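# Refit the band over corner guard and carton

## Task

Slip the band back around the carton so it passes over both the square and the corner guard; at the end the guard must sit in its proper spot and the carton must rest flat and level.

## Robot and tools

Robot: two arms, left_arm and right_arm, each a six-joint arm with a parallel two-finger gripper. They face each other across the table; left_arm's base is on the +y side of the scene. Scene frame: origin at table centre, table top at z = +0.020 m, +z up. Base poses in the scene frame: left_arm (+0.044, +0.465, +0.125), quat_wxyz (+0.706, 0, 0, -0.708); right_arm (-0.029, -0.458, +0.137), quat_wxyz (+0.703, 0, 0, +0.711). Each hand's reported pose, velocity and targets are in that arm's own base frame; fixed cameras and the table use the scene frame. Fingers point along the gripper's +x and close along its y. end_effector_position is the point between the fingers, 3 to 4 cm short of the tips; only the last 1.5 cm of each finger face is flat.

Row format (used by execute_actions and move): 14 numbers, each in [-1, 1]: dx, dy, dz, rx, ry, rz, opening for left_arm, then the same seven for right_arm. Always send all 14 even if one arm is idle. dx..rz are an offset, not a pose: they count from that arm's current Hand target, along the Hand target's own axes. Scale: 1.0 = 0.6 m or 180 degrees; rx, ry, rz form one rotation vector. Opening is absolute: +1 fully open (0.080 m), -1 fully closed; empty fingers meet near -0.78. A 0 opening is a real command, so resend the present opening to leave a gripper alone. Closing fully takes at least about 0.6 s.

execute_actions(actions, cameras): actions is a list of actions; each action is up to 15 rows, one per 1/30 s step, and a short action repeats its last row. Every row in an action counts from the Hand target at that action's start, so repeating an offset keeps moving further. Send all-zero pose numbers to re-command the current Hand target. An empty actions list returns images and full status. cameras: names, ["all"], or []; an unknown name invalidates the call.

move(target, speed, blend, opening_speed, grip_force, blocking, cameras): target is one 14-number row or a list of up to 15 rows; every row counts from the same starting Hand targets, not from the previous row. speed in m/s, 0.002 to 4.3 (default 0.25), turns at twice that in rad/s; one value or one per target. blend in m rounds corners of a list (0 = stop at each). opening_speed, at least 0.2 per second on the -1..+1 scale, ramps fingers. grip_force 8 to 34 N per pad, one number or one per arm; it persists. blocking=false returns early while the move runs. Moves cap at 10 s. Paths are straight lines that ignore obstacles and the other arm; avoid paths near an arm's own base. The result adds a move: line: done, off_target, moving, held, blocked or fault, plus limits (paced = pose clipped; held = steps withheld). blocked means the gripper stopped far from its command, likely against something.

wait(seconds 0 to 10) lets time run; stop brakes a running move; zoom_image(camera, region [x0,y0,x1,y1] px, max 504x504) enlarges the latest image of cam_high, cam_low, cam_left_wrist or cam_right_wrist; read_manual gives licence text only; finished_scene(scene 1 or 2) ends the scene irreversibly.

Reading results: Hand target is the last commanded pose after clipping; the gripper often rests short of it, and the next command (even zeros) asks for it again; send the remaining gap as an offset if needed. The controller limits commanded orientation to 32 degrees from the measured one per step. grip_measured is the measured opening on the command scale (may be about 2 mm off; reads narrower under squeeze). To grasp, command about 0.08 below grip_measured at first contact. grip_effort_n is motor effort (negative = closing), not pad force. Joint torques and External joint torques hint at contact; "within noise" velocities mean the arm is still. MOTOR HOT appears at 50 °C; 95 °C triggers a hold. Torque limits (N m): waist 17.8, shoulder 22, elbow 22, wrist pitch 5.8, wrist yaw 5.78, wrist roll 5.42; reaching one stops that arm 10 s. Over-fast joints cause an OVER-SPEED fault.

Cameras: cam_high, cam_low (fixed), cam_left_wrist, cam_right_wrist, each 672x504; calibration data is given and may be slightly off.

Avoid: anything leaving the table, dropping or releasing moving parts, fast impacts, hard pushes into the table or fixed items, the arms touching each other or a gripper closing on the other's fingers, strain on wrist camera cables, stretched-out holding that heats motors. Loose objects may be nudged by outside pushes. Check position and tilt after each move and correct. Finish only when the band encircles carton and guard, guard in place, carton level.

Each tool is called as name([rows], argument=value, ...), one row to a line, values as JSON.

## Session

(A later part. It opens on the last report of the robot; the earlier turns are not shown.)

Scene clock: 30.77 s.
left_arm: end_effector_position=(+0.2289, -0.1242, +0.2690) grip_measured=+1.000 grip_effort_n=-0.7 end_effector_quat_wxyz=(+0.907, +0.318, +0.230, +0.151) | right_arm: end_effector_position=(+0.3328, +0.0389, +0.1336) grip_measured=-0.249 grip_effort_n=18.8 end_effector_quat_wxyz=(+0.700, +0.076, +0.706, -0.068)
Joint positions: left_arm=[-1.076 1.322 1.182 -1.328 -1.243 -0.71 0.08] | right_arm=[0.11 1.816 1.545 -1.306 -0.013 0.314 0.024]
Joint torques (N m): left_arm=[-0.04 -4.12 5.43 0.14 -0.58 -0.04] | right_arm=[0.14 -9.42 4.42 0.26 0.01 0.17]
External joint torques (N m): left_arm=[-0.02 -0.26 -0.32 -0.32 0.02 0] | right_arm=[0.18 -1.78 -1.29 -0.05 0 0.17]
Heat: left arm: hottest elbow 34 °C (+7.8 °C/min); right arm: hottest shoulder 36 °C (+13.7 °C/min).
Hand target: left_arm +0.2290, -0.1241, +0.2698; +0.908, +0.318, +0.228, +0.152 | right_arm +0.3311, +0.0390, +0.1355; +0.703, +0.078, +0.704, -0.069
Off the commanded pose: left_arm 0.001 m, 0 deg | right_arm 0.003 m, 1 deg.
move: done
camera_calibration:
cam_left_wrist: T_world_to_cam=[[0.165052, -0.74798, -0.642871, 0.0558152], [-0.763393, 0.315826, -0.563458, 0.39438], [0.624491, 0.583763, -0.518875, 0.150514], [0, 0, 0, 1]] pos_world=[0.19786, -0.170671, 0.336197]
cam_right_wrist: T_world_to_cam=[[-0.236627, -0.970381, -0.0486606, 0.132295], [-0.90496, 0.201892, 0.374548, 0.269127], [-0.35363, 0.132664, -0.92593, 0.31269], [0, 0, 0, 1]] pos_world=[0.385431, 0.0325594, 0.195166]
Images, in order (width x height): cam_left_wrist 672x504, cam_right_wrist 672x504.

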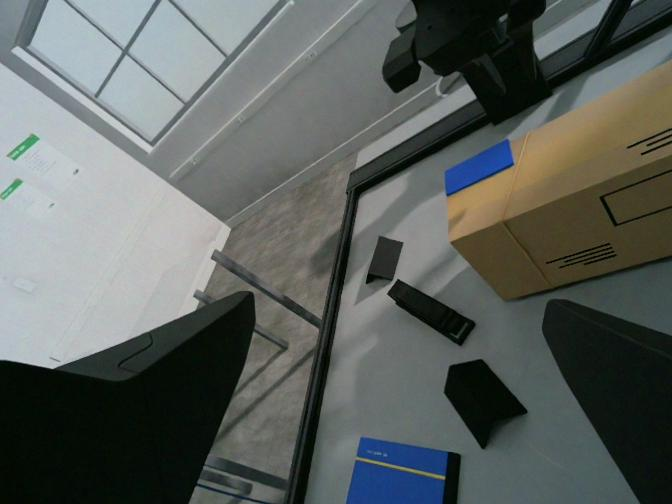

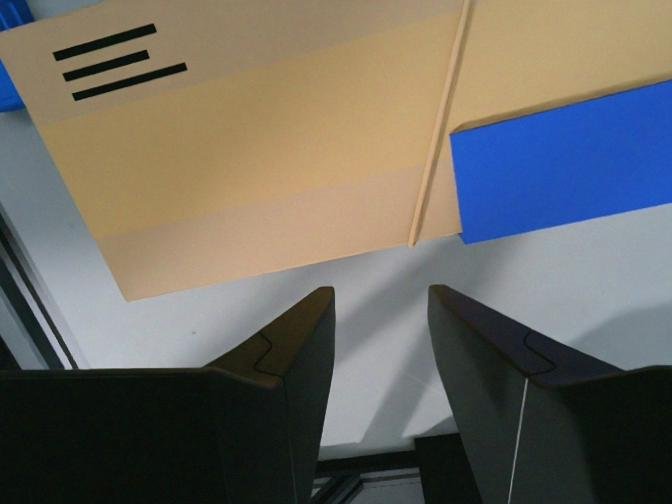

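move([
  [0,0,0,0,0,0,1, 0.02,-0.031,0.0018,0,0,0,-0.38],
  [0,0,0,0,0,0,1, 0.075,-0.031,0.0018,0,0,0,-0.38],
], speed=0.1, cameras=["cam_right_wrist"])

Scene clock: 32.77 s.
left_arm: end_effector_position=(+0.2289, -0.1242, +0.2690) grip_measured=+1.000 grip_effort_n=-1.2 end_effector_quat_wxyz=(+0.907, +0.318, +0.230, +0.151) | right_arm: end_effector_position=(+0.3297, +0.0216, +0.0945) grip_measured=-0.376 grip_effort_n=-15.6 end_effector_quat_wxyz=(+0.707, +0.081, +0.700, -0.070)
Joint positions: left_arm=[-1.076 1.322 1.182 -1.328 -1.243 -0.71 0.08] | right_arm=[0.059 1.8 1.369 -1.127 -0.013 0.272 0.018]
Joint torques (N m): left_arm=[0.03 -3.98 5.47 0.18 -0.58 0.01] | right_arm=[0.03 -7.06 4.44 0.28 0.01 -0.15]
External joint torques (N m): left_arm=[0.03 -0.09 -0.28 -0.27 0.02 0.04] | right_arm=[0.03 0.37 -1.25 -0.09 0.01 -0.15]
Heat: left arm: hottest elbow 34 °C (+7.3 °C/min); right arm: hottest shoulder 36 °C (+12.8 °C/min).
Hand target: left_arm +0.2290, -0.1241, +0.2698; +0.908, +0.318, +0.228, +0.152 | right_arm +0.3282, +0.0212, +0.0904; +0.703, +0.078, +0.704, -0.069
Off the commanded pose: left_arm 0.001 m, 0 deg | right_arm 0.004 m, 1 deg.
move: done
camera_calibration:
cam_right_wrist: T_world_to_cam=[[-0.244572, -0.96809, -0.0546395, 0.116005], [-0.909957, 0.209693, 0.35778, 0.28758], [-0.334906, 0.137223, -0.932206, 0.272048], [0, 0, 0, 1]] pos_world=[0.381168, 0.0146691, 0.157052]
Images, in order (width x height): cam_right_wrist 672x504.

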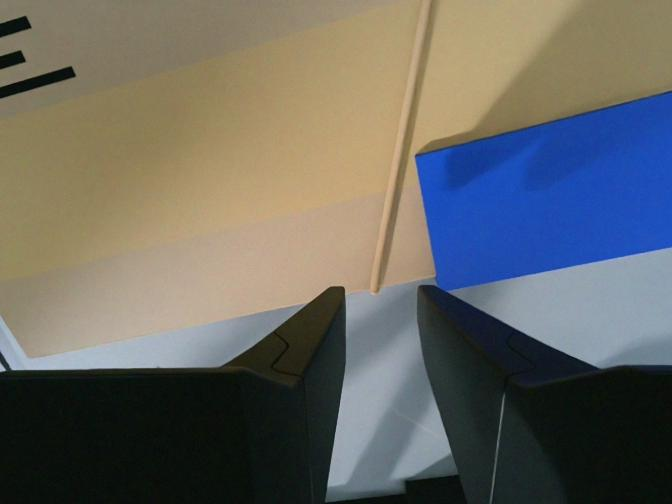

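move([
  [0,0,0,0,0,0,1, 0.033,0.001,-0.001,0,0,0,-0.38],
], speed=0.05, cameras=["cam_right_wrist"])

move([
  [0,0,0,0,0,0,1, 0.008,0.0,0,0,0,0,-0.38],
], speed=0.03, cameras=[])

Scene clock: 33.90 s.
left_arm: end_effector_position=(+0.2289, -0.1242, +0.2690) grip_measured=+1.000 grip_effort_n=-1.6 end_effector_quat_wxyz=(+0.907, +0.318, +0.230, +0.151) | right_arm: end_effector_position=(+0.3296, +0.0215, +0.0756) grip_measured=-0.376 grip_effort_n=-15.6 end_effector_quat_wxyz=(+0.708, +0.081, +0.698, -0.070)
Joint positions: left_arm=[-1.076 1.322 1.182 -1.328 -1.243 -0.71 0.08] | right_arm=[0.059 1.814 1.309 -1.051 -0.013 0.272 0.018]
Joint torques (N m): left_arm=[0.08 -4.12 5.45 0.15 -0.56 -0.02] | right_arm=[0.26 -6.68 4.33 0.33 0 -0.05]
External joint torques (N m): left_arm=[0.07 -0.19 -0.33 -0.3 0.05 0.01] | right_arm=[0.21 0.8 -1.28 -0.04 0.01 -0.05]
Heat: left arm: hottest elbow 34 °C (+7.1 °C/min); right arm: hottest shoulder 36 °C (+12.4 °C/min).
Hand target: left_arm +0.2290, -0.1241, +0.2698; +0.908, +0.318, +0.228, +0.152 | right_arm +0.3278, +0.0221, +0.0705; +0.703, +0.078, +0.704, -0.069
Off the commanded pose: left_arm 0.001 m, 0 deg | right_arm 0.005 m, 1 deg.
move: done
camera_calibration:
cam_right_wrist: T_world_to_cam=[[-0.244345, -0.968097, -0.0555238, 0.114943], [-0.911078, 0.209594, 0.354974, 0.294857], [-0.332012, 0.137323, -0.933226, 0.25346], [0, 0, 0, 1]] pos_world=[0.380876, 0.0146694, 0.13825]
Images, in order (width x height): cam_right_wrist 672x504.

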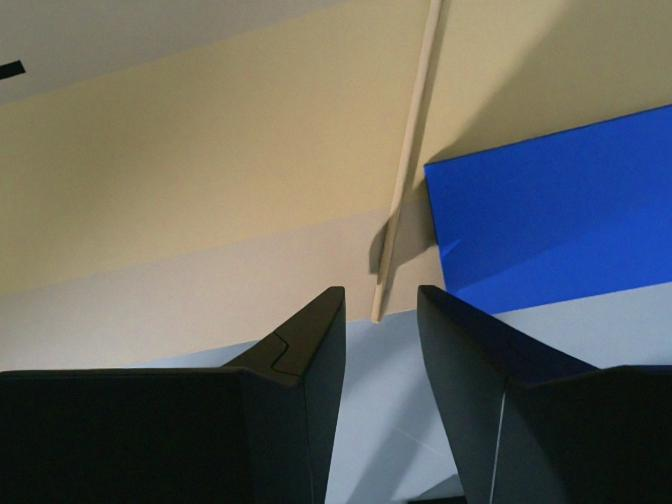

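Scene clock: 34.63 s.
left_arm: end_effector_position=(+0.2289, -0.1242, +0.2690) grip_measured=+1.000 grip_effort_n=-1.2 end_effector_quat_wxyz=(+0.907, +0.318, +0.230, +0.151) | right_arm: end_effector_position=(+0.3298, +0.0217, +0.0712) grip_measured=-0.376 grip_effort_n=-15.6 end_effector_quat_wxyz=(+0.708, +0.081, +0.698, -0.069)
Joint positions: left_arm=[-1.076 1.322 1.182 -1.328 -1.243 -0.71 0.08] | right_arm=[0.06 1.818 1.296 -1.032 -0.013 0.272 0.018]
Joint torques (N m): left_arm=[0.02 -3.99 5.39 0.14 -0.59 -0.04] | right_arm=[0.26 -6.67 4.26 0.29 0 -0.05]
External joint torques (N m): left_arm=[0.02 -0.11 -0.39 -0.31 0.02 -0.01] | right_arm=[0.27 0.84 -1.36 -0.09 0 -0.05]
Heat: left arm: hottest elbow 34 °C (+6.9 °C/min); right arm: hottest shoulder 36 °C (+12.1 °C/min).
Hand target: left_arm +0.2290, -0.1241, +0.2698; +0.908, +0.318, +0.228, +0.152 | right_arm +0.3278, +0.0222, +0.0658; +0.703, +0.078, +0.704, -0.069
Off the commanded pose: left_arm 0.001 m, 0 deg | right_arm 0.006 m, 1 deg.
move: done
No camera images: "cameras" was empty.

move([
  [0,0,0,0,0,0,1, 0.007,0.0,0,0,0,0,-0.38],
], speed=0.03, cameras=["cam_right_wrist"])

move([
  [0,0,0,0,0,0,1, 0.004,0.0,0,0,0,0,-0.38],
], speed=0.03, cameras=[])

Scene clock: 35.47 s.
left_arm: end_effector_position=(+0.2289, -0.1242, +0.2690) grip_measured=+1.000 grip_effort_n=-1.2 end_effector_quat_wxyz=(+0.907, +0.318, +0.230, +0.151) | right_arm: end_effector_position=(+0.3299, +0.0216, +0.0684) grip_measured=-0.376 grip_effort_n=-15.6 end_effector_quat_wxyz=(+0.709, +0.081, +0.698, -0.069)
Joint positions: left_arm=[-1.076 1.322 1.182 -1.328 -1.243 -0.71 0.08] | right_arm=[0.06 1.82 1.287 -1.02 -0.013 0.272 0.018]
Joint torques (N m): left_arm=[0.05 -3.95 5.35 0.15 -0.6 -0.04] | right_arm=[0.26 -6.35 4.01 0.53 0 -0.05]
External joint torques (N m): left_arm=[0.04 0 -0.44 -0.29 0.01 0] | right_arm=[0.26 1.2 -1.58 0.17 0 -0.05]
Heat: left arm: hottest elbow 34 °C (+6.8 °C/min); right arm: hottest shoulder 36 °C (+11.8 °C/min).
Hand target: left_arm +0.2290, -0.1241, +0.2698; +0.908, +0.318, +0.228, +0.152 | right_arm +0.3278, +0.0222, +0.0616; +0.703, +0.078, +0.704, -0.069
Off the commanded pose: left_arm 0.001 m, 0 deg | right_arm 0.007 m, 1 deg.
move: done
camera_calibration:
cam_right_wrist: T_world_to_cam=[[-0.243897, -0.968185, -0.0559546, 0.114558], [-0.91207, 0.209387, 0.352542, 0.298155], [-0.32961, 0.137019, -0.934122, 0.246061], [0, 0, 0, 1]] pos_world=[0.380982, 0.0147686, 0.131149]
Images, in order (width x height): cam_right_wrist 672x504.

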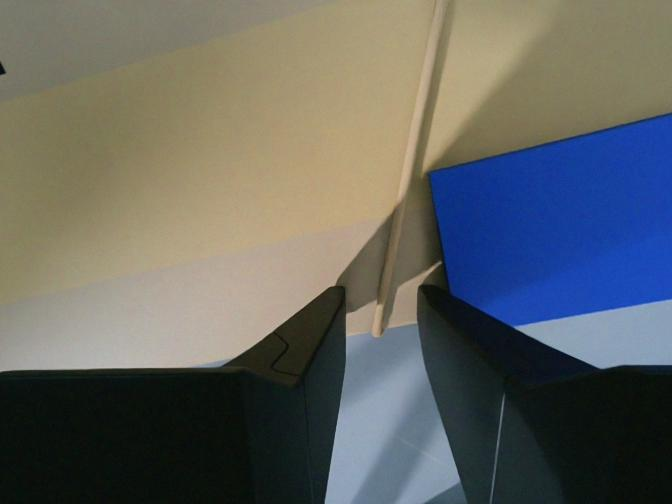

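Scene clock: 36.17 s.
left_arm: end_effector_position=(+0.2289, -0.1242, +0.2690) grip_measured=+1.000 grip_effort_n=-0.7 end_effector_quat_wxyz=(+0.907, +0.318, +0.230, +0.151) | right_arm: end_effector_position=(+0.3298, +0.0216, +0.0675) grip_measured=-0.376 grip_effort_n=-15.6 end_effector_quat_wxyz=(+0.709, +0.081, +0.697, -0.069)
Joint positions: left_arm=[-1.076 1.322 1.182 -1.328 -1.243 -0.71 0.08] | right_arm=[0.06 1.82 1.284 -1.015 -0.013 0.272 0.018]
Joint torques (N m): left_arm=[-0.06 -3.98 5.39 0.14 -0.57 -0.08] | right_arm=[0.27 -6 3.72 0.82 -0.01 -0.04]
External joint torques (N m): left_arm=[-0.05 -0.13 -0.38 -0.32 0.04 -0.05] | right_arm=[0.31 1.58 -1.94 0.43 -0.01 -0.04]
Heat: left arm: hottest elbow 34 °C (+6.6 °C/min); right arm: hottest shoulder 36 °C (+11.6 °C/min).
Hand target: left_arm +0.2290, -0.1241, +0.2698; +0.908, +0.318, +0.228, +0.152 | right_arm +0.3279, +0.0223, +0.0592; +0.703, +0.078, +0.704, -0.069
Off the commanded pose: left_arm 0.001 m, 0 deg | right_arm 0.009 m, 1 deg.
move: off_target (right_arm)
No camera images: "cameras" was empty.

move([
  [0,0,0,0,0,0,1, 0.0,0.0,0,0,0,0,-1],
], speed=0.03, opening_speed=0.6, cameras=["cam_right_wrist"])

Scene clock: 37.53 s.
left_arm: end_effector_position=(+0.2289, -0.1242, +0.2690) grip_measured=+1.000 grip_effort_n=-0.7 end_effector_quat_wxyz=(+0.907, +0.318, +0.230, +0.151) | right_arm: end_effector_position=(+0.3308, +0.0203, +0.0673) grip_measured=-0.771 grip_effort_n=-31.9 end_effector_quat_wxyz=(+0.711, +0.079, +0.695, -0.072)
Joint positions: left_arm=[-1.076 1.322 1.182 -1.328 -1.243 -0.71 0.08] | right_arm=[0.058 1.82 1.283 -1.01 -0.007 0.272 0]
Joint torques (N m): left_arm=[-0.01 -4.05 5.43 0.14 -0.56 -0.03] | right_arm=[0.38 -6 3.85 0.49 -0.22 -0.04]
External joint torques (N m): left_arm=[0.01 -0.15 -0.35 -0.31 0.05 0] | right_arm=[0.34 1.52 -1.76 0.09 -0.22 -0.04]
Heat: left arm: hottest elbow 34 °C (+6.4 °C/min); right arm: hottest shoulder 36 °C (+11.2 °C/min).
Hand target: left_arm +0.2290, -0.1241, +0.2698; +0.908, +0.318, +0.228, +0.152 | right_arm +0.3278, +0.0223, +0.0592; +0.703, +0.078, +0.704, -0.069
Off the commanded pose: left_arm 0.001 m, 0 deg | right_arm 0.009 m, 1 deg.
move: off_target (right_arm)
camera_calibration:
cam_right_wrist: T_world_to_cam=[[-0.244743, -0.968225, -0.0513968, 0.113487], [-0.913843, 0.212633, 0.345944, 0.300552], [-0.324023, 0.131636, -0.936846, 0.244002], [0, 0, 0, 1]] pos_world=[0.381495, 0.0138542, 0.130451]
Images, in order (width x height): cam_right_wrist 672x504.

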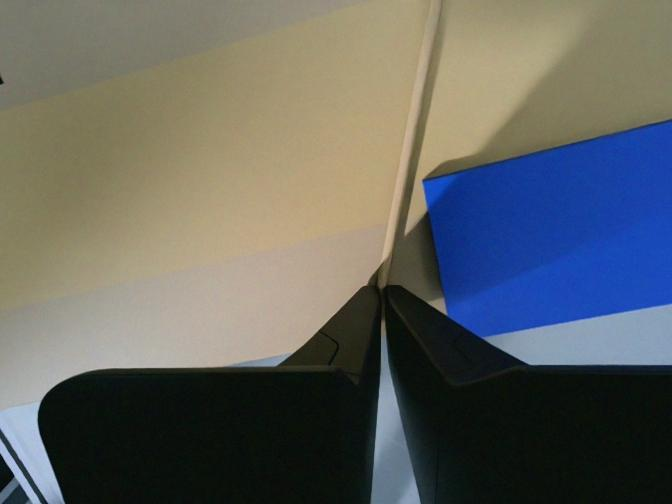

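move([
  [0,0,0,0,0,0,1, -0.062,0,0,0,0,0,-1],
  [0,0,0,0,0,0,1, -0.062,-0.0155,-0.07,0,0,0,-1],
], speed=0.08, cameras=["cam_left_wrist","cam_right_wrist"])

Scene clock: 39.77 s.
left_arm: end_effector_position=(+0.2289, -0.1242, +0.2690) grip_measured=+1.000 grip_effort_n=-1.2 end_effector_quat_wxyz=(+0.907, +0.318, +0.230, +0.151) | right_arm: end_effector_position=(+0.2904, +0.0184, +0.0941) grip_measured=-0.772 grip_effort_n=-26.7 end_effector_quat_wxyz=(+0.704, +0.077, +0.702, -0.073)
Joint positions: left_arm=[-1.076 1.322 1.182 -1.328 -1.243 -0.71 0.08] | right_arm=[0.061 1.661 1.204 -1.11 -0.005 0.272 0]
Joint torques (N m): left_arm=[-0.01 -3.99 5.5 0.18 -0.6 -0.05] | right_arm=[0.69 -8.8 3.96 -0.53 -0.27 0.13]
External joint torques (N m): left_arm=[-0.02 -0.12 -0.25 -0.27 0.01 -0.02] | right_arm=[0.7 -2.46 -1.69 -0.88 -0.28 0.13]
Heat: left arm: hottest elbow 35 °C (+7.5 °C/min); right arm: hottest shoulder 36 °C (+10.6 °C/min).
Hand target: left_arm +0.2290, -0.1241, +0.2698; +0.908, +0.318, +0.228, +0.152 | right_arm +0.2849, +0.0214, +0.0964; +0.703, +0.078, +0.704, -0.069
Off the commanded pose: left_arm 0.001 m, 0 deg | right_arm 0.007 m, 0 deg.
move: done
camera_calibration:
cam_left_wrist: T_world_to_cam=[[0.165052, -0.74798, -0.642871, 0.0558152], [-0.763393, 0.315826, -0.563458, 0.39438], [0.624491, 0.583763, -0.518875, 0.150514], [0, 0, 0, 1]] pos_world=[0.19786, -0.170671, 0.336197]
cam_right_wrist: T_world_to_cam=[[-0.243516, -0.968893, -0.0441123, 0.10203], [-0.907453, 0.211547, 0.363012, 0.251371], [-0.342388, 0.128429, -0.93074, 0.261099], [0, 0, 0, 1]] pos_world=[0.34235, 0.0121464, 0.156266]
Images, in order (width x height): cam_left_wrist 672x504, cam_right_wrist 672x504.

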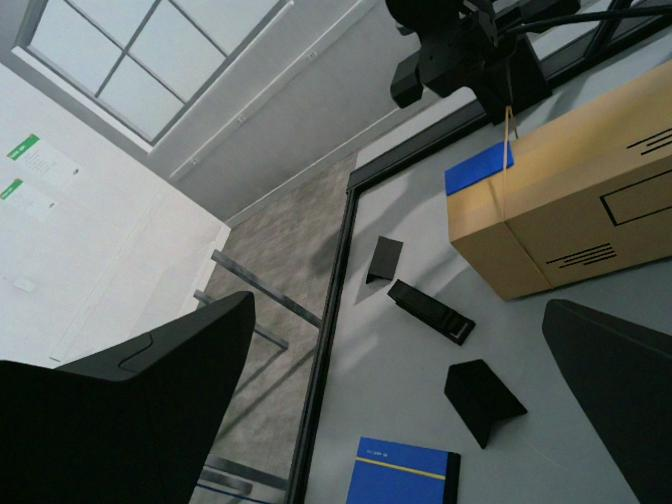

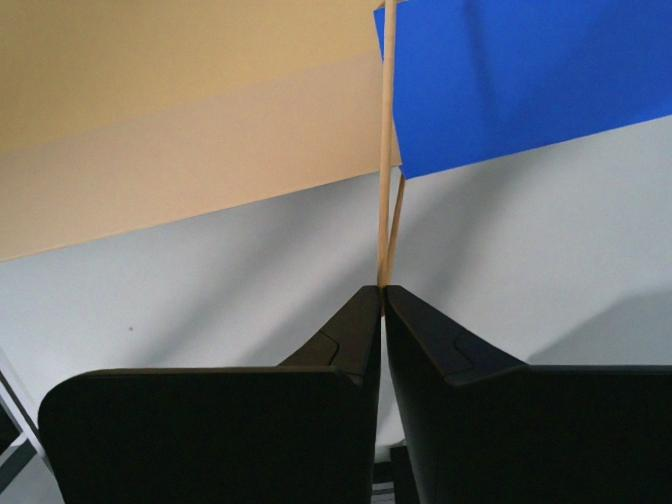

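move([
  [0,0,0,0,0,0,1, 0,-0.0586,0.009,0,0,0,-1],
], speed=0.08, cameras=["cam_left_wrist","cam_right_wrist"])

Scene clock: 40.90 s.
left_arm: end_effector_position=(+0.2289, -0.1242, +0.2690) grip_measured=+1.000 grip_effort_n=-1.6 end_effector_quat_wxyz=(+0.907, +0.318, +0.230, +0.151) | right_arm: end_effector_position=(+0.2883, -0.0143, +0.0941) grip_measured=-0.772 grip_effort_n=-26.7 end_effector_quat_wxyz=(+0.704, +0.078, +0.702, -0.072)
Joint positions: left_arm=[-1.076 1.322 1.182 -1.328 -1.243 -0.71 0.08] | right_arm=[-0.054 1.652 1.195 -1.109 -0.009 0.158 0]
Joint torques (N m): left_arm=[-0.1 -3.96 5.55 0.16 -0.59 -0.02] | right_arm=[-0.11 -8.6 3.91 -0.54 -0.16 -0.14]
External joint torques (N m): left_arm=[-0.1 -0.11 -0.2 -0.29 0.01 0.01] | right_arm=[-0.13 -2.3 -1.75 -0.89 -0.16 -0.14]
Heat: left arm: hottest elbow 35 °C (+7.3 °C/min); right arm: hottest shoulder 36 °C (+10.3 °C/min).
Hand target: left_arm +0.2290, -0.1241, +0.2698; +0.908, +0.318, +0.228, +0.152 | right_arm +0.2828, -0.0141, +0.0960; +0.703, +0.078, +0.704, -0.069
Off the commanded pose: left_arm 0.001 m, 0 deg | right_arm 0.006 m, 0 deg.
move: done
camera_calibration:
cam_left_wrist: T_world_to_cam=[[0.165052, -0.74798, -0.642871, 0.0558152], [-0.763393, 0.315826, -0.563458, 0.39438], [0.624491, 0.583763, -0.518875, 0.150514], [0, 0, 0, 1]] pos_world=[0.19786, -0.170671, 0.336197]
cam_right_wrist: T_world_to_cam=[[-0.244172, -0.968564, -0.047571, 0.0704255], [-0.907731, 0.211027, 0.362619, 0.256536], [-0.341181, 0.131723, -0.930723, 0.26435], [0, 0, 0, 1]] pos_world=[0.340252, -0.0207452, 0.156362]
Images, in order (width x height): cam_left_wrist 672x504, cam_right_wrist 672x504.

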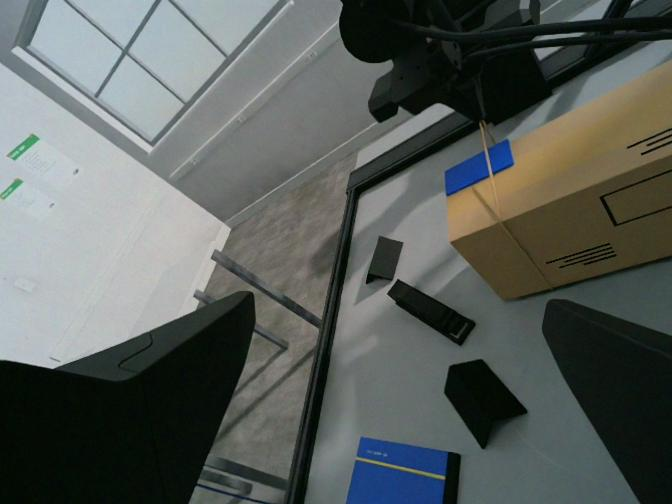

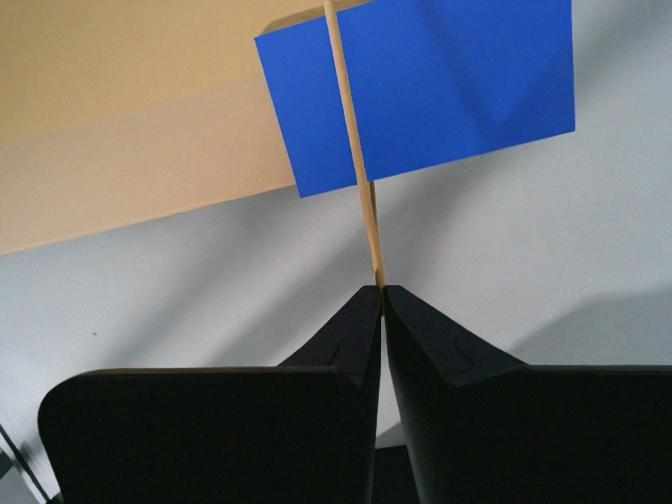

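move([
  [0,0,0,0,0,0,1, 0,0.0058,0.0417,0,0,0,-1],
  [0,0,0,0,0,0,1, 0.027,0.0058,0.0417,0,0,0,-1],
], speed=0.06, cameras=["cam_left_wrist","cam_right_wrist"])

Scene clock: 42.93 s.
left_arm: end_effector_position=(+0.2289, -0.1242, +0.2690) grip_measured=+1.000 grip_effort_n=-1.2 end_effector_quat_wxyz=(+0.907, +0.318, +0.230, +0.151) | right_arm: end_effector_position=(+0.3118, -0.0160, +0.0835) grip_measured=-0.772 grip_effort_n=-26.7 end_effector_quat_wxyz=(+0.709, +0.078, +0.697, -0.072)
Joint positions: left_arm=[-1.076 1.322 1.182 -1.328 -1.243 -0.71 0.08] | right_arm=[-0.056 1.737 1.248 -1.063 -0.009 0.157 0]
Joint torques (N m): left_arm=[-0.06 -4.07 5.43 0.13 -0.6 -0.07] | right_arm=[-0.07 -6.85 4.13 -0.19 -0.16 -0.15]
External joint torques (N m): left_arm=[-0.09 -0.14 -0.35 -0.32 0.01 -0.04] | right_arm=[-0.04 0.01 -1.48 -0.57 -0.16 -0.15]
Heat: left arm: hottest elbow 35 °C (+7.0 °C/min); right arm: hottest shoulder 36 °C (+9.8 °C/min).
Hand target: left_arm +0.2290, -0.1241, +0.2698; +0.908, +0.318, +0.228, +0.152 | right_arm +0.3080, -0.0157, +0.0798; +0.703, +0.078, +0.704, -0.069
Off the commanded pose: left_arm 0.001 m, 0 deg | right_arm 0.005 m, 1 deg.
move: done
camera_calibration:
cam_left_wrist: T_world_to_cam=[[0.165052, -0.74798, -0.642871, 0.0558152], [-0.763393, 0.315826, -0.563458, 0.39438], [0.624491, 0.583763, -0.518875, 0.150514], [0, 0, 0, 1]] pos_world=[0.19786, -0.170671, 0.336197]
cam_right_wrist: T_world_to_cam=[[-0.243827, -0.968515, -0.0502635, 0.0740782], [-0.912663, 0.211619, 0.349661, 0.284643], [-0.328015, 0.13113, -0.935527, 0.258954], [0, 0, 0, 1]] pos_world=[0.362786, -0.0224468, 0.146454]
Images, in order (width x height): cam_left_wrist 672x504, cam_right_wrist 672x504.

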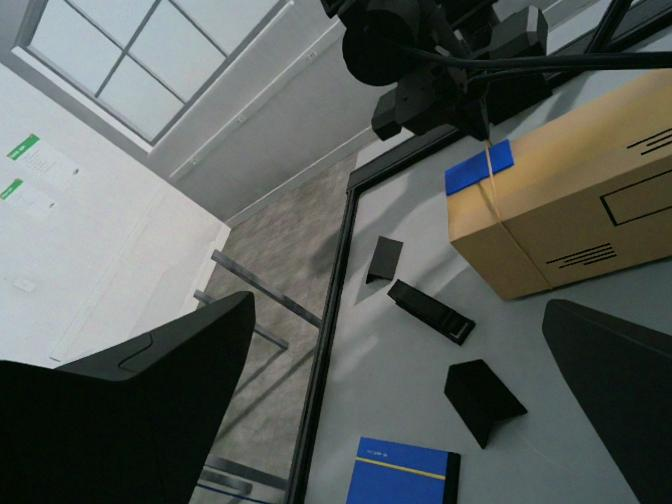

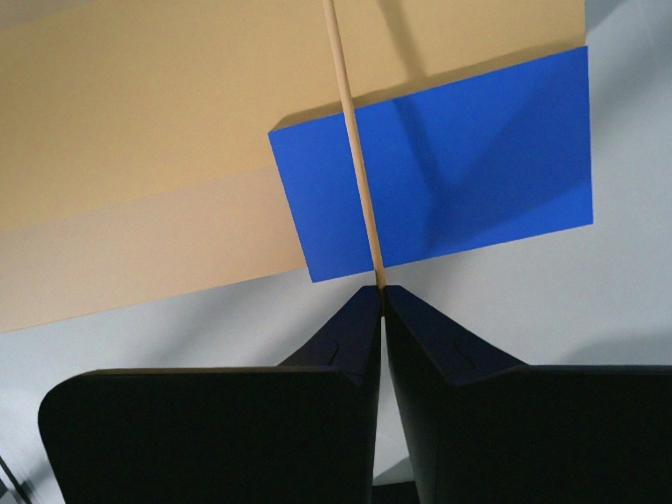

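move([
  [0,0,0,0,0,0,1, 0.0115,0.0,-0.001,0,0,0,-1],
], speed=0.04, cameras=["cam_right_wrist"])

Scene clock: 44.07 s.
left_arm: end_effector_position=(+0.2289, -0.1242, +0.2690) grip_measured=+1.000 grip_effort_n=-0.7 end_effector_quat_wxyz=(+0.907, +0.318, +0.230, +0.151) | right_arm: end_effector_position=(+0.3116, -0.0160, +0.0775) grip_measured=-0.772 grip_effort_n=-26.7 end_effector_quat_wxyz=(+0.711, +0.079, +0.696, -0.071)
Joint positions: left_arm=[-1.076 1.322 1.182 -1.328 -1.243 -0.71 0.08] | right_arm=[-0.056 1.74 1.227 -1.036 -0.009 0.157 0]
Joint torques (N m): left_arm=[-0.03 -3.86 5.48 0.13 -0.55 -0.05] | right_arm=[-0.01 -6.44 4.04 -0.19 -0.16 -0.13]
External joint torques (N m): left_arm=[-0.03 0.06 -0.28 -0.31 0.06 -0.01] | right_arm=[-0.02 0.48 -1.6 -0.58 -0.15 -0.13]
Heat: left arm: hottest elbow 35 °C (+6.8 °C/min); right arm: hottest shoulder 36 °C (+9.5 °C/min).
Hand target: left_arm +0.2290, -0.1241, +0.2698; +0.908, +0.318, +0.228, +0.152 | right_arm +0.3075, -0.0155, +0.0728; +0.703, +0.078, +0.704, -0.069
Off the commanded pose: left_arm 0.001 m, 0 deg | right_arm 0.006 m, 1 deg.
move: done
camera_calibration:
cam_right_wrist: T_world_to_cam=[[-0.24373, -0.968508, -0.0508662, 0.0737354], [-0.913692, 0.211716, 0.346906, 0.28711], [-0.325212, 0.131027, -0.93652, 0.252426], [0, 0, 0, 1]] pos_world=[0.362394, -0.0224471, 0.140552]
Images, in order (width x height): cam_right_wrist 672x504.

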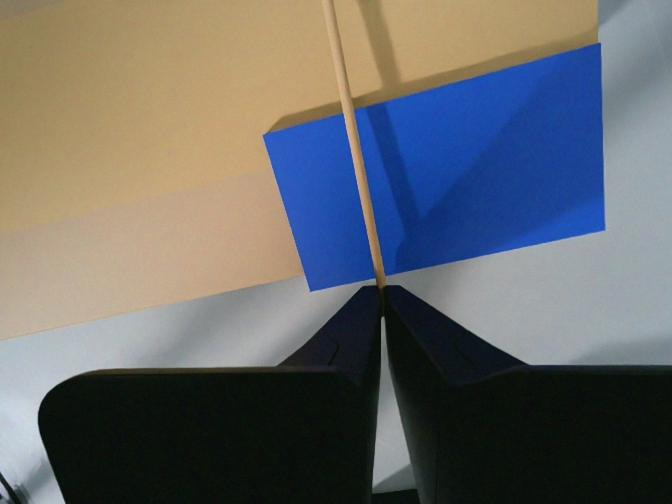

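move([
  [0,0,0,0,0,0,1, 0.006,0.0,-0.0005,0,0,0,-1],
  [0,0,0,0,0,0,1, 0.006,0.0,-0.0005,0,0,0,-0.35],
], speed=0.03, opening_speed=0.6, cameras=["cam_left_wrist","cam_right_wrist"])

Scene clock: 46.73 s.
left_arm: end_effector_position=(+0.2289, -0.1242, +0.2690) grip_measured=+1.000 grip_effort_n=-1.2 end_effector_quat_wxyz=(+0.907, +0.318, +0.230, +0.151) | right_arm: end_effector_position=(+0.3094, -0.0159, +0.0733) grip_measured=-0.354 grip_effort_n=19.3 end_effector_quat_wxyz=(+0.708, +0.078, +0.698, -0.072)
Joint positions: left_arm=[-1.076 1.322 1.182 -1.328 -1.243 -0.71 0.08] | right_arm=[-0.056 1.742 1.212 -1.026 -0.009 0.157 0.019]
Joint torques (N m): left_arm=[-0.05 -4.01 5.37 0.15 -0.58 -0.03] | right_arm=[0.02 -6.33 4.31 0.14 -0.15 -0.12]
External joint torques (N m): left_arm=[-0.05 -0.11 -0.4 -0.3 0.03 0] | right_arm=[-0.02 0.61 -1.31 -0.24 -0.14 -0.12]
Heat: left arm: hottest elbow 35 °C (+6.4 °C/min); right arm: hottest shoulder 36 °C (+9.0 °C/min).
Hand target: left_arm +0.2290, -0.1241, +0.2698; +0.908, +0.318, +0.228, +0.152 | right_arm +0.3071, -0.0154, +0.0692; +0.703, +0.078, +0.704, -0.070
Off the commanded pose: left_arm 0.001 m, 0 deg | right_arm 0.005 m, 1 deg.
move: done
camera_calibration:
cam_left_wrist: T_world_to_cam=[[0.165052, -0.74798, -0.642871, 0.0558152], [-0.763393, 0.315826, -0.563458, 0.39438], [0.624491, 0.583763, -0.518875, 0.150514], [0, 0, 0, 1]] pos_world=[0.19786, -0.170671, 0.336197]
cam_right_wrist: T_world_to_cam=[[-0.244054, -0.968495, -0.0495509, 0.0731241], [-0.911193, 0.211527, 0.35353, 0.285273], [-0.33191, 0.131431, -0.93411, 0.24974], [0, 0, 0, 1]] pos_world=[0.360676, -0.022346, 0.136056]
Images, in order (width x height): cam_left_wrist 672x504, cam_right_wrist 672x504.

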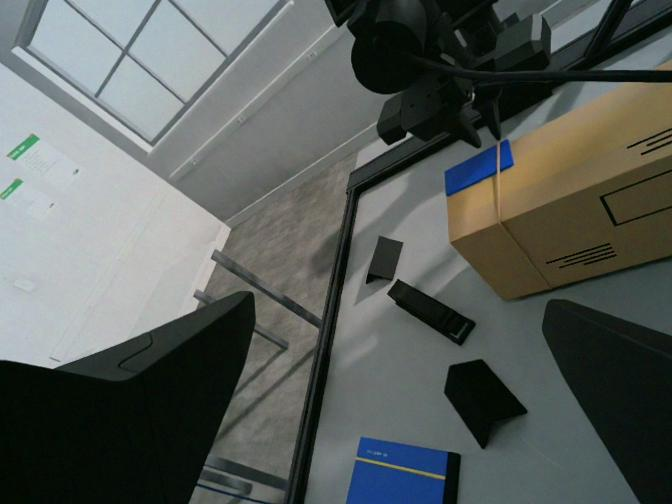

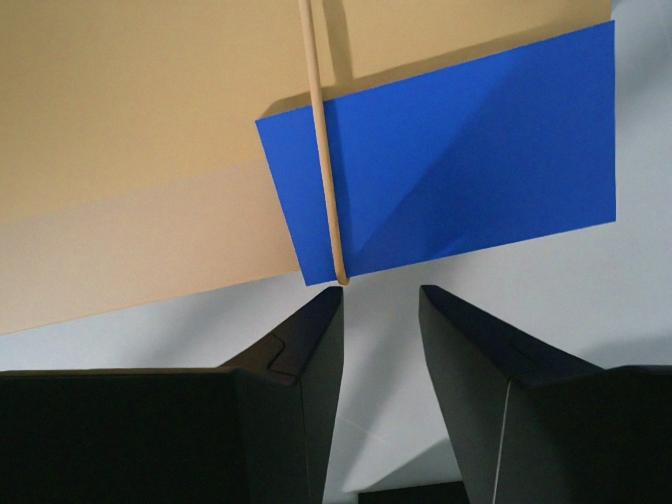

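move([
  [0,0,0,0,0,0,1, -0.035,0.0,0,0,0,0,-0.35],
  [0,0,0,0,0,0,1, -0.035,0.02,0.025,0,0,0,-0.35],
], speed=0.08, cameras=["cam_left_wrist","cam_right_wrist"])

Scene clock: 48.93 s.
left_arm: end_effector_position=(+0.2289, -0.1242, +0.2690) grip_measured=+1.000 grip_effort_n=-1.2 end_effector_quat_wxyz=(+0.907, +0.318, +0.230, +0.151) | right_arm: end_effector_position=(+0.3225, -0.0079, +0.0915) grip_measured=-0.354 grip_effort_n=19.3 end_effector_quat_wxyz=(+0.705, +0.075, +0.702, -0.068)
Joint positions: left_arm=[-1.076 1.322 1.182 -1.328 -1.243 -0.71 0.08] | right_arm=[-0.029 1.78 1.332 -1.119 -0.01 0.175 0.019]
Joint torques (N m): left_arm=[-0.01 -3.91 5.58 0.15 -0.61 -0.04] | right_arm=[0.49 -6.4 6.12 0.01 -0.13 0.19]
External joint torques (N m): left_arm=[-0.01 0 -0.22 -0.3 0 0] | right_arm=[0.45 0.9 0.5 -0.31 -0.12 0.19]
Heat: left arm: hottest elbow 35 °C (+6.1 °C/min); right arm: hottest shoulder 36 °C (+8.6 °C/min).
Hand target: left_arm +0.2290, -0.1241, +0.2698; +0.908, +0.318, +0.228, +0.152 | right_arm +0.3244, -0.0070, +0.0904; +0.703, +0.078, +0.704, -0.069
Off the commanded pose: left_arm 0.001 m, 0 deg | right_arm 0.002 m, 0 deg.
move: done
camera_calibration:
cam_left_wrist: T_world_to_cam=[[0.165052, -0.74798, -0.642871, 0.0558152], [-0.763393, 0.315826, -0.563458, 0.39438], [0.624491, 0.583763, -0.518875, 0.150514], [0, 0, 0, 1]] pos_world=[0.19786, -0.170671, 0.336197]
cam_right_wrist: T_world_to_cam=[[-0.236098, -0.970529, -0.0482874, 0.0822915], [-0.909269, 0.20312, 0.363281, 0.287495], [-0.342766, 0.129676, -0.930428, 0.273131], [0, 0, 0, 1]] pos_world=[0.374459, -0.0139484, 0.153661]
Images, in order (width x height): cam_left_wrist 672x504, cam_right_wrist 672x504.

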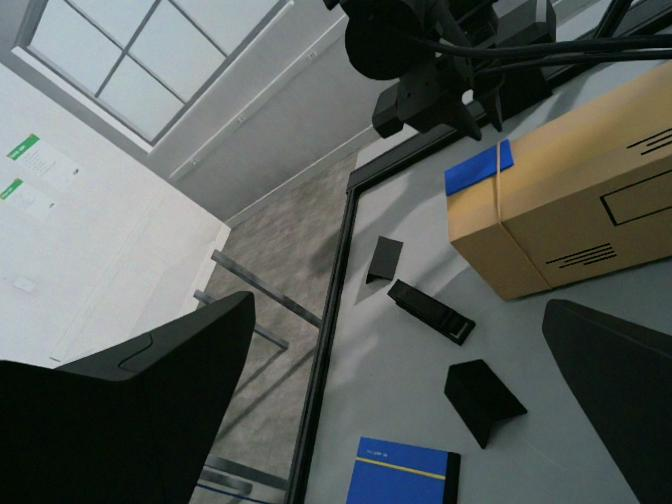

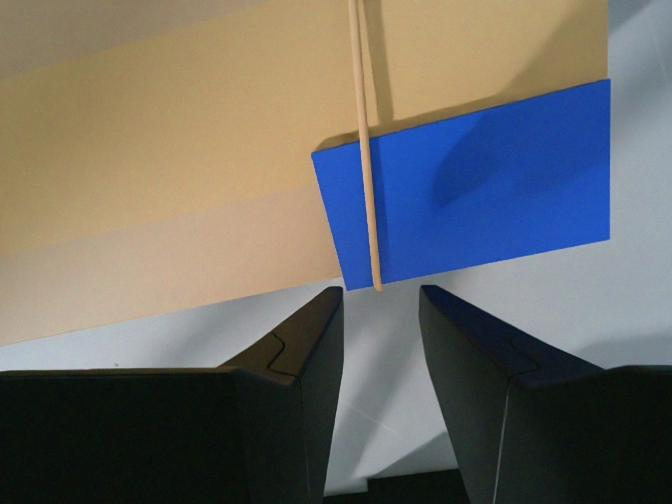

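move([
  [0,0,0,0,0,0,1, 0.026,0.0,0.001,0,0,0,-0.38],
], speed=0.05, cameras=["cam_right_wrist"])

move([
  [0,0,0,0,0,0,1, 0.009,0.0,0,0,0,0,-0.38],
], speed=0.03, cameras=[])

Scene clock: 50.00 s.
left_arm: end_effector_position=(+0.2289, -0.1242, +0.2690) grip_measured=+1.000 grip_effort_n=-1.6 end_effector_quat_wxyz=(+0.907, +0.318, +0.230, +0.151) | right_arm: end_effector_position=(+0.3266, -0.0080, +0.0798) grip_measured=-0.376 grip_effort_n=-15.6 end_effector_quat_wxyz=(+0.708, +0.076, +0.698, -0.068)
Joint positions: left_arm=[-1.076 1.322 1.182 -1.328 -1.243 -0.71 0.08] | right_arm=[-0.029 1.797 1.305 -1.064 -0.01 0.175 0.018]
Joint torques (N m): left_arm=[0.1 -3.95 5.25 0.16 -0.56 -0.04] | right_arm=[0.22 -6.53 4.41 0.29 -0.12 0.18]
External joint torques (N m): left_arm=[0.1 -0.01 -0.54 -0.29 0.06 -0.01] | right_arm=[0.24 0.84 -1.22 -0.08 -0.12 0.19]
Heat: left arm: hottest elbow 35 °C (+6.0 °C/min); right arm: hottest shoulder 36 °C (+8.4 °C/min).
Hand target: left_arm +0.2290, -0.1241, +0.2698; +0.908, +0.318, +0.228, +0.152 | right_arm +0.3249, -0.0069, +0.0747; +0.703, +0.078, +0.704, -0.069
Off the commanded pose: left_arm 0.001 m, 0 deg | right_arm 0.005 m, 1 deg.
move: done
camera_calibration:
cam_right_wrist: T_world_to_cam=[[-0.235907, -0.970459, -0.0505777, 0.0826248], [-0.913021, 0.20352, 0.353513, 0.297501], [-0.332777, 0.129575, -0.934061, 0.260739], [0, 0, 0, 1]] pos_world=[0.377885, -0.0141488, 0.142555]
Images, in order (width x height): cam_right_wrist 672x504.

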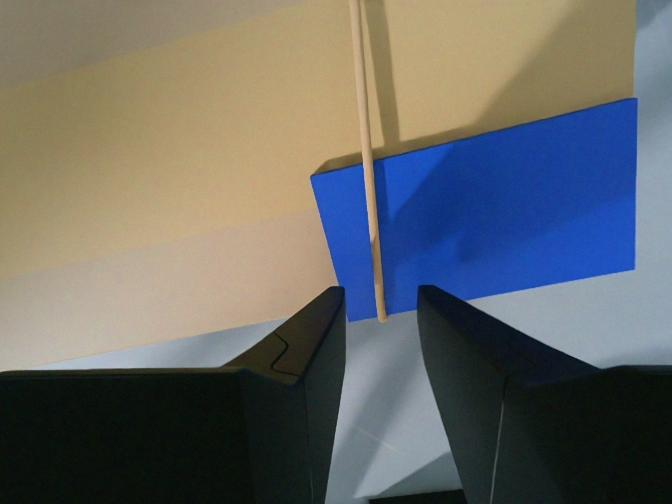

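Scene clock: 50.77 s.
left_arm: end_effector_position=(+0.2289, -0.1242, +0.2690) grip_measured=+1.000 grip_effort_n=-1.2 end_effector_quat_wxyz=(+0.907, +0.318, +0.230, +0.151) | right_arm: end_effector_position=(+0.3268, -0.0080, +0.0747) grip_measured=-0.376 grip_effort_n=-15.6 end_effector_quat_wxyz=(+0.709, +0.076, +0.698, -0.068)
Joint positions: left_arm=[-1.076 1.322 1.182 -1.328 -1.243 -0.71 0.08] | right_arm=[-0.029 1.802 1.29 -1.043 -0.01 0.176 0.018]
Joint torques (N m): left_arm=[-0.03 -3.98 5.34 0.12 -0.58 -0.05] | right_arm=[0.25 -6.49 4.27 0.31 -0.13 0.18]
External joint torques (N m): left_arm=[-0.05 -0.09 -0.44 -0.34 0.03 -0.02] | right_arm=[0.26 0.89 -1.33 -0.06 -0.13 0.18]
Heat: left arm: hottest elbow 35 °C (+5.9 °C/min); right arm: hottest shoulder 36 °C (+8.3 °C/min).
Hand target: left_arm +0.2290, -0.1241, +0.2698; +0.908, +0.318, +0.228, +0.152 | right_arm +0.3250, -0.0068, +0.0694; +0.703, +0.078, +0.704, -0.069
Off the commanded pose: left_arm 0.001 m, 0 deg | right_arm 0.006 m, 1 deg.
move: done
No camera images: "cameras" was empty.

move([
  [0,0,0,0,0,0,1, 0.006,0.0,0,0,0,0,-0.38],
], speed=0.03, cameras=[])

move([
  [0,0,0,0,0,0,1, 0.004,0.0,0,0,0,0,-0.38],
], speed=0.03, cameras=["cam_right_wrist"])

Scene clock: 51.57 s.
left_arm: end_effector_position=(+0.2289, -0.1242, +0.2690) grip_measured=+1.000 grip_effort_n=-1.6 end_effector_quat_wxyz=(+0.907, +0.318, +0.230, +0.151) | right_arm: end_effector_position=(+0.3269, -0.0080, +0.0717) grip_measured=-0.376 grip_effort_n=-15.6 end_effector_quat_wxyz=(+0.709, +0.076, +0.698, -0.068)
Joint positions: left_arm=[-1.076 1.322 1.182 -1.328 -1.243 -0.71 0.08] | right_arm=[-0.029 1.805 1.281 -1.031 -0.01 0.176 0.018]
Joint torques (N m): left_arm=[-0.1 -4.05 5.58 0.15 -0.57 -0.07] | right_arm=[0.27 -6.32 4.14 0.41 -0.12 0.17]
External joint torques (N m): left_arm=[-0.1 -0.16 -0.22 -0.31 0.04 -0.04] | right_arm=[0.32 1.07 -1.43 0.04 -0.13 0.17]
Heat: left arm: hottest elbow 35 °C (+5.8 °C/min); right arm: hottest shoulder 36 °C (+8.1 °C/min).
Hand target: left_arm +0.2290, -0.1241, +0.2698; +0.908, +0.318, +0.228, +0.152 | right_arm +0.3248, -0.0068, +0.0657; +0.703, +0.078, +0.704, -0.069
Off the commanded pose: left_arm 0.001 m, 0 deg | right_arm 0.006 m, 1 deg.
move: done
No camera images: "cameras" was empty.

Scene clock: 52.27 s.
left_arm: end_effector_position=(+0.2289, -0.1242, +0.2690) grip_measured=+1.000 grip_effort_n=-1.2 end_effector_quat_wxyz=(+0.907, +0.318, +0.230, +0.151) | right_arm: end_effector_position=(+0.3267, -0.0080, +0.0709) grip_measured=-0.376 grip_effort_n=-15.6 end_effector_quat_wxyz=(+0.709, +0.076, +0.698, -0.069)
Joint positions: left_arm=[-1.076 1.322 1.182 -1.328 -1.243 -0.71 0.08] | right_arm=[-0.029 1.805 1.278 -1.027 -0.01 0.176 0.018]
Joint torques (N m): left_arm=[0.03 -3.95 5.39 0.13 -0.61 -0.04] | right_arm=[0.27 -6.07 3.84 0.71 -0.13 0.16]
External joint torques (N m): left_arm=[0 -0.04 -0.39 -0.32 0.01 -0.01] | right_arm=[0.32 1.25 -1.69 0.34 -0.13 0.16]
Heat: left arm: hottest elbow 35 °C (+5.7 °C/min); right arm: hottest shoulder 36 °C (+8.0 °C/min).
Hand target: left_arm +0.2290, -0.1241, +0.2698; +0.908, +0.318, +0.228, +0.152 | right_arm +0.3249, -0.0068, +0.0633; +0.703, +0.078, +0.704, -0.069
Off the commanded pose: left_arm 0.001 m, 0 deg | right_arm 0.008 m, 1 deg.
move: done
camera_calibration:
cam_right_wrist: T_world_to_cam=[[-0.236939, -0.970183, -0.0510335, 0.0826362], [-0.91358, 0.20463, 0.351422, 0.301123], [-0.330501, 0.129889, -0.934825, 0.251767], [0, 0, 0, 1]] pos_world=[0.377889, -0.0141482, 0.133754]
Images, in order (width x height): cam_right_wrist 672x504.

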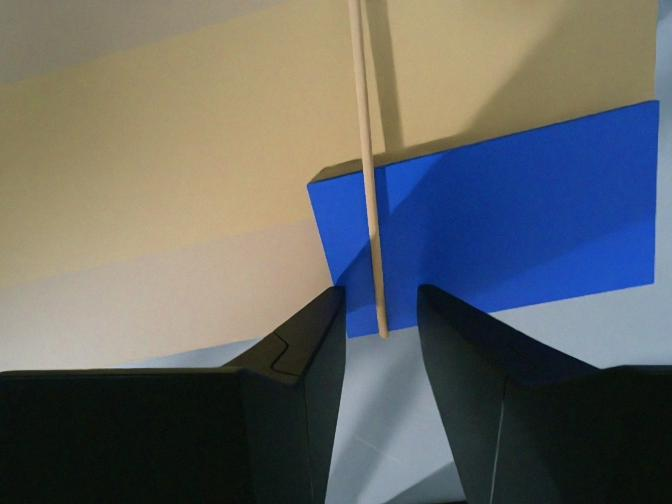

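move([
  [0,0,0,0,0,0,1, 0.0,0.0,0,0,0,0,-1],
], speed=0.03, opening_speed=0.6, cameras=[])

move([
  [0,0,0,0,0,0,1, -0.045,0.0,0,0,0,0,-1],
], speed=0.06, cameras=["cam_left_wrist","cam_right_wrist"])

Scene clock: 53.70 s.
left_arm: end_effector_position=(+0.2289, -0.1242, +0.2690) grip_measured=+1.000 grip_effort_n=-1.2 end_effector_quat_wxyz=(+0.907, +0.318, +0.230, +0.151) | right_arm: end_effector_position=(+0.3277, -0.0097, +0.0708) grip_measured=-0.771 grip_effort_n=-30.0 end_effector_quat_wxyz=(+0.711, +0.076, +0.696, -0.071)
Joint positions: left_arm=[-1.076 1.322 1.182 -1.328 -1.243 -0.71 0.08] | right_arm=[-0.032 1.805 1.278 -1.022 -0.005 0.176 0]
Joint torques (N m): left_arm=[-0.09 -3.98 5.42 0.13 -0.59 -0.04] | right_arm=[0.48 -6.07 3.9 0.43 -0.29 0.16]
External joint torques (N m): left_arm=[-0.1 -0.12 -0.36 -0.33 0.02 -0.01] | right_arm=[0.45 1.35 -1.74 0.03 -0.3 0.16]
Heat: left arm: hottest elbow 35 °C (+5.6 °C/min); right arm: hottest shoulder 36 °C (+7.8 °C/min).
Hand target: left_arm +0.2290, -0.1241, +0.2698; +0.908, +0.318, +0.228, +0.152 | right_arm +0.3249, -0.0067, +0.0634; +0.703, +0.078, +0.704, -0.069
Off the commanded pose: left_arm 0.001 m, 0 deg | right_arm 0.009 m, 1 deg.
move: off_target (right_arm)
No camera images: "cameras" was empty.

Scene clock: 54.60 s.
left_arm: end_effector_position=(+0.2289, -0.1242, +0.2690) grip_measured=+1.000 grip_effort_n=-1.2 end_effector_quat_wxyz=(+0.907, +0.318, +0.230, +0.151) | right_arm: end_effector_position=(+0.3240, -0.0082, +0.0847) grip_measured=-0.772 grip_effort_n=-27.7 end_effector_quat_wxyz=(+0.699, +0.075, +0.708, -0.070)
Joint positions: left_arm=[-1.076 1.322 1.182 -1.328 -1.243 -0.71 0.08] | right_arm=[-0.029 1.805 1.335 -1.114 -0.009 0.176 0]
Joint torques (N m): left_arm=[-0.01 -3.92 5.29 0.13 -0.57 -0.02] | right_arm=[0.18 -9.08 5.96 -0.37 -0.16 0.13]
External joint torques (N m): left_arm=[-0.03 0.05 -0.53 -0.33 0.04 0.01] | right_arm=[0.16 -1.74 0.4 -0.69 -0.16 0.13]
Heat: left arm: hottest elbow 35 °C (+5.5 °C/min); right arm: hottest shoulder 36 °C (+7.7 °C/min).
Hand target: left_arm +0.2290, -0.1241, +0.2698; +0.908, +0.318, +0.228, +0.152 | right_arm +0.3249, -0.0071, +0.0903; +0.703, +0.078, +0.704, -0.069
Off the commanded pose: left_arm 0.001 m, 0 deg | right_arm 0.006 m, 1 deg.
move: done
camera_calibration:
cam_left_wrist: T_world_to_cam=[[0.165052, -0.74798, -0.642871, 0.0558152], [-0.763393, 0.315826, -0.563458, 0.39438], [0.624491, 0.583763, -0.518875, 0.150514], [0, 0, 0, 1]] pos_world=[0.19786, -0.170671, 0.336197]
cam_right_wrist: T_world_to_cam=[[-0.238681, -0.970095, -0.0441322, 0.0824909], [-0.902806, 0.204926, 0.378084, 0.287996], [-0.357733, 0.130084, -0.924719, 0.271778], [0, 0, 0, 1]] pos_world=[0.376917, -0.0143478, 0.146072]
Images, in order (width x height): cam_left_wrist 672x504, cam_right_wrist 672x504.

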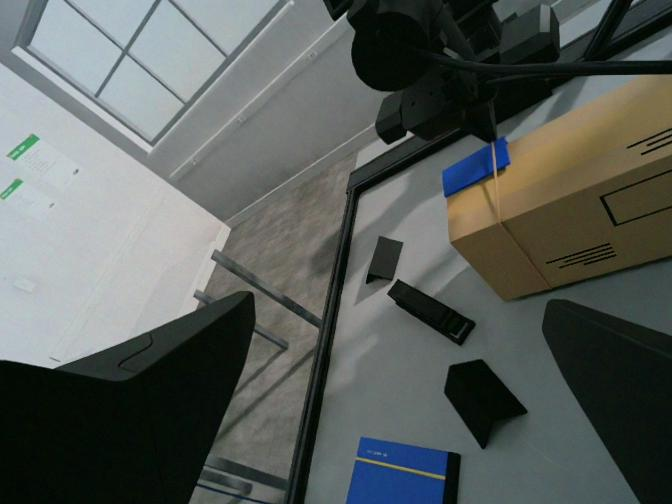

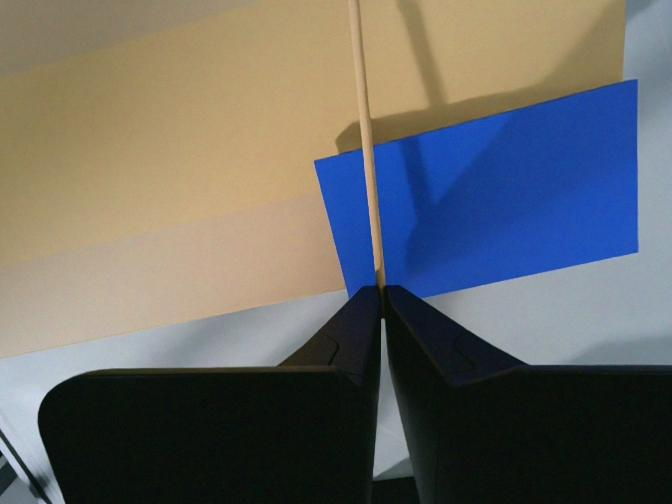

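move([
  [0,0,0,0,0,0,1, -0.01,-0.0151,-0.0683,0,0,0,-1],
], speed=0.06, cameras=["cam_left_wrist","cam_right_wrist"])

Scene clock: 55.97 s.
left_arm: end_effector_position=(+0.2289, -0.1242, +0.2690) grip_measured=+1.000 grip_effort_n=-1.2 end_effector_quat_wxyz=(+0.907, +0.318, +0.230, +0.151) | right_arm: end_effector_position=(+0.2895, -0.0080, +0.0950) grip_measured=-0.772 grip_effort_n=-27.2 end_effector_quat_wxyz=(+0.706, +0.077, +0.700, -0.070)
Joint positions: left_arm=[-1.076 1.322 1.182 -1.328 -1.243 -0.71 0.08] | right_arm=[-0.032 1.651 1.197 -1.108 -0.009 0.176 0]
Joint torques (N m): left_arm=[-0.12 -3.91 5.25 0.17 -0.59 -0.05] | right_arm=[-0.02 -8.58 3.79 -0.69 -0.16 -0.03]
External joint torques (N m): left_arm=[-0.14 0.03 -0.54 -0.28 0.02 -0.02] | right_arm=[0.01 -2.26 -1.9 -1.05 -0.16 -0.03]
Heat: left arm: hottest elbow 35 °C (+5.4 °C/min); right arm: hottest shoulder 36 °C (+7.5 °C/min).
Hand target: left_arm +0.2290, -0.1241, +0.2698; +0.908, +0.318, +0.228, +0.152 | right_arm +0.2829, -0.0076, +0.0963; +0.703, +0.078, +0.704, -0.069
Off the commanded pose: left_arm 0.001 m, 0 deg | right_arm 0.007 m, 1 deg.
move: done
camera_calibration:
cam_left_wrist: T_world_to_cam=[[0.165052, -0.74798, -0.642871, 0.0558152], [-0.763393, 0.315826, -0.563458, 0.39438], [0.624491, 0.583763, -0.518875, 0.150514], [0, 0, 0, 1]] pos_world=[0.19786, -0.170671, 0.336197]
cam_right_wrist: T_world_to_cam=[[-0.240624, -0.969398, -0.0486687, 0.0758238], [-0.910169, 0.207935, 0.358267, 0.257], [-0.337183, 0.130504, -0.93235, 0.263681], [0, 0, 0, 1]] pos_world=[0.341067, -0.0143475, 0.157459]
Images, in order (width x height): cam_left_wrist 672x504, cam_right_wrist 672x504.

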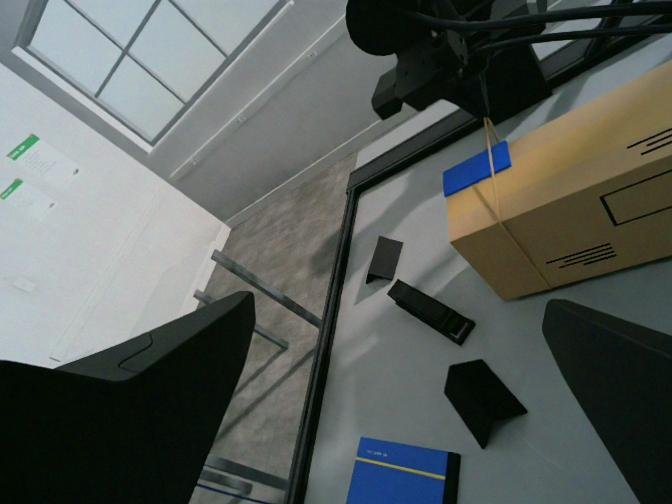

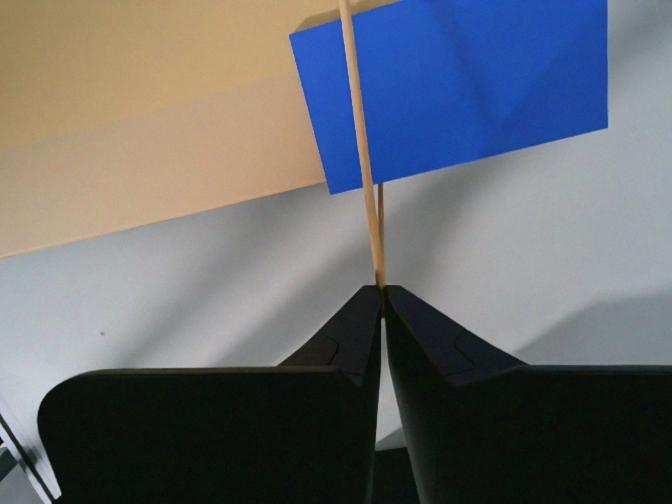

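move([
  [0,0,0,0,0,0,1, 0,-0.0138,0.003,0,0,0,-1],
  [0,0,0,0,0,0,1, 0,-0.008,0.0445,0,0,0,-1],
  [0,0,0,0,0,0,1, 0.038,-0.008,0.0435,0,0,0,-1],
], speed=0.06, cameras=["cam_left_wrist","cam_right_wrist"])

Scene clock: 58.57 s.
left_arm: end_effector_position=(+0.2289, -0.1242, +0.2690) grip_measured=+1.000 grip_effort_n=-1.6 end_effector_quat_wxyz=(+0.907, +0.318, +0.230, +0.151) | right_arm: end_effector_position=(+0.3124, -0.0178, +0.0785) grip_measured=-0.772 grip_effort_n=-27.2 end_effector_quat_wxyz=(+0.712, +0.078, +0.695, -0.071)
Joint positions: left_arm=[-1.076 1.322 1.182 -1.328 -1.243 -0.71 0.08] | right_arm=[-0.061 1.74 1.23 -1.037 -0.009 0.15 0]
Joint torques (N m): left_arm=[-0.03 -3.96 5.47 0.13 -0.58 -0.03] | right_arm=[-0.05 -6.44 3.88 -0.29 -0.14 -0.14]
External joint torques (N m): left_arm=[-0.03 -0.09 -0.31 -0.33 0.03 0] | right_arm=[-0.07 0.49 -1.76 -0.69 -0.14 -0.13]
Heat: left arm: hottest elbow 35 °C (+5.1 °C/min); right arm: hottest shoulder 36 °C (+7.2 °C/min).
Hand target: left_arm +0.2290, -0.1241, +0.2698; +0.908, +0.318, +0.228, +0.152 | right_arm +0.3074, -0.0174, +0.0734; +0.703, +0.078, +0.704, -0.069
Off the commanded pose: left_arm 0.001 m, 0 deg | right_arm 0.007 m, 1 deg.
move: done
camera_calibration:
cam_left_wrist: T_world_to_cam=[[0.165052, -0.74798, -0.642871, 0.0558152], [-0.763393, 0.315826, -0.563458, 0.39438], [0.624491, 0.583763, -0.518875, 0.150514], [0, 0, 0, 1]] pos_world=[0.19786, -0.170671, 0.336197]
cam_right_wrist: T_world_to_cam=[[-0.242857, -0.968685, -0.0516776, 0.0719949], [-0.914948, 0.211034, 0.343998, 0.288484], [-0.322319, 0.130825, -0.937547, 0.253072], [0, 0, 0, 1]] pos_world=[0.363002, -0.0242474, 0.14175]
Images, in order (width x height): cam_left_wrist 672x504, cam_right_wrist 672x504.

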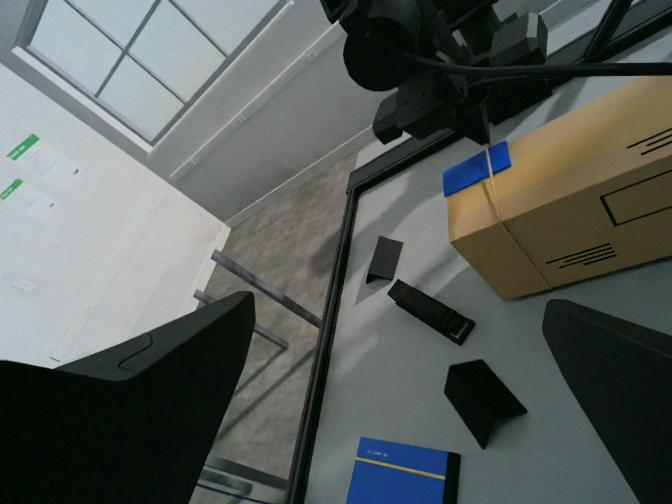

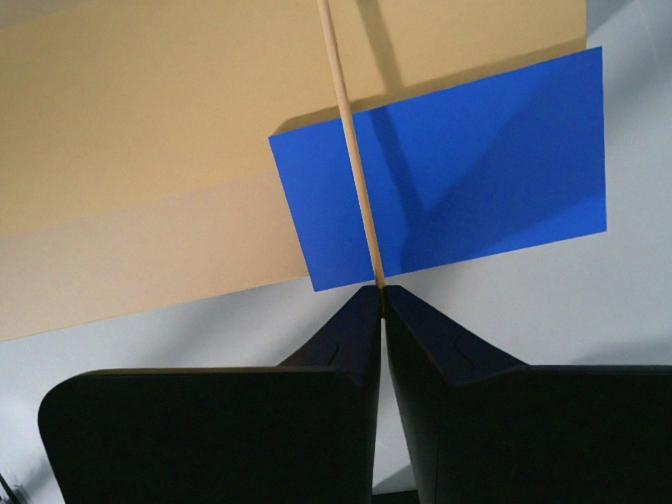

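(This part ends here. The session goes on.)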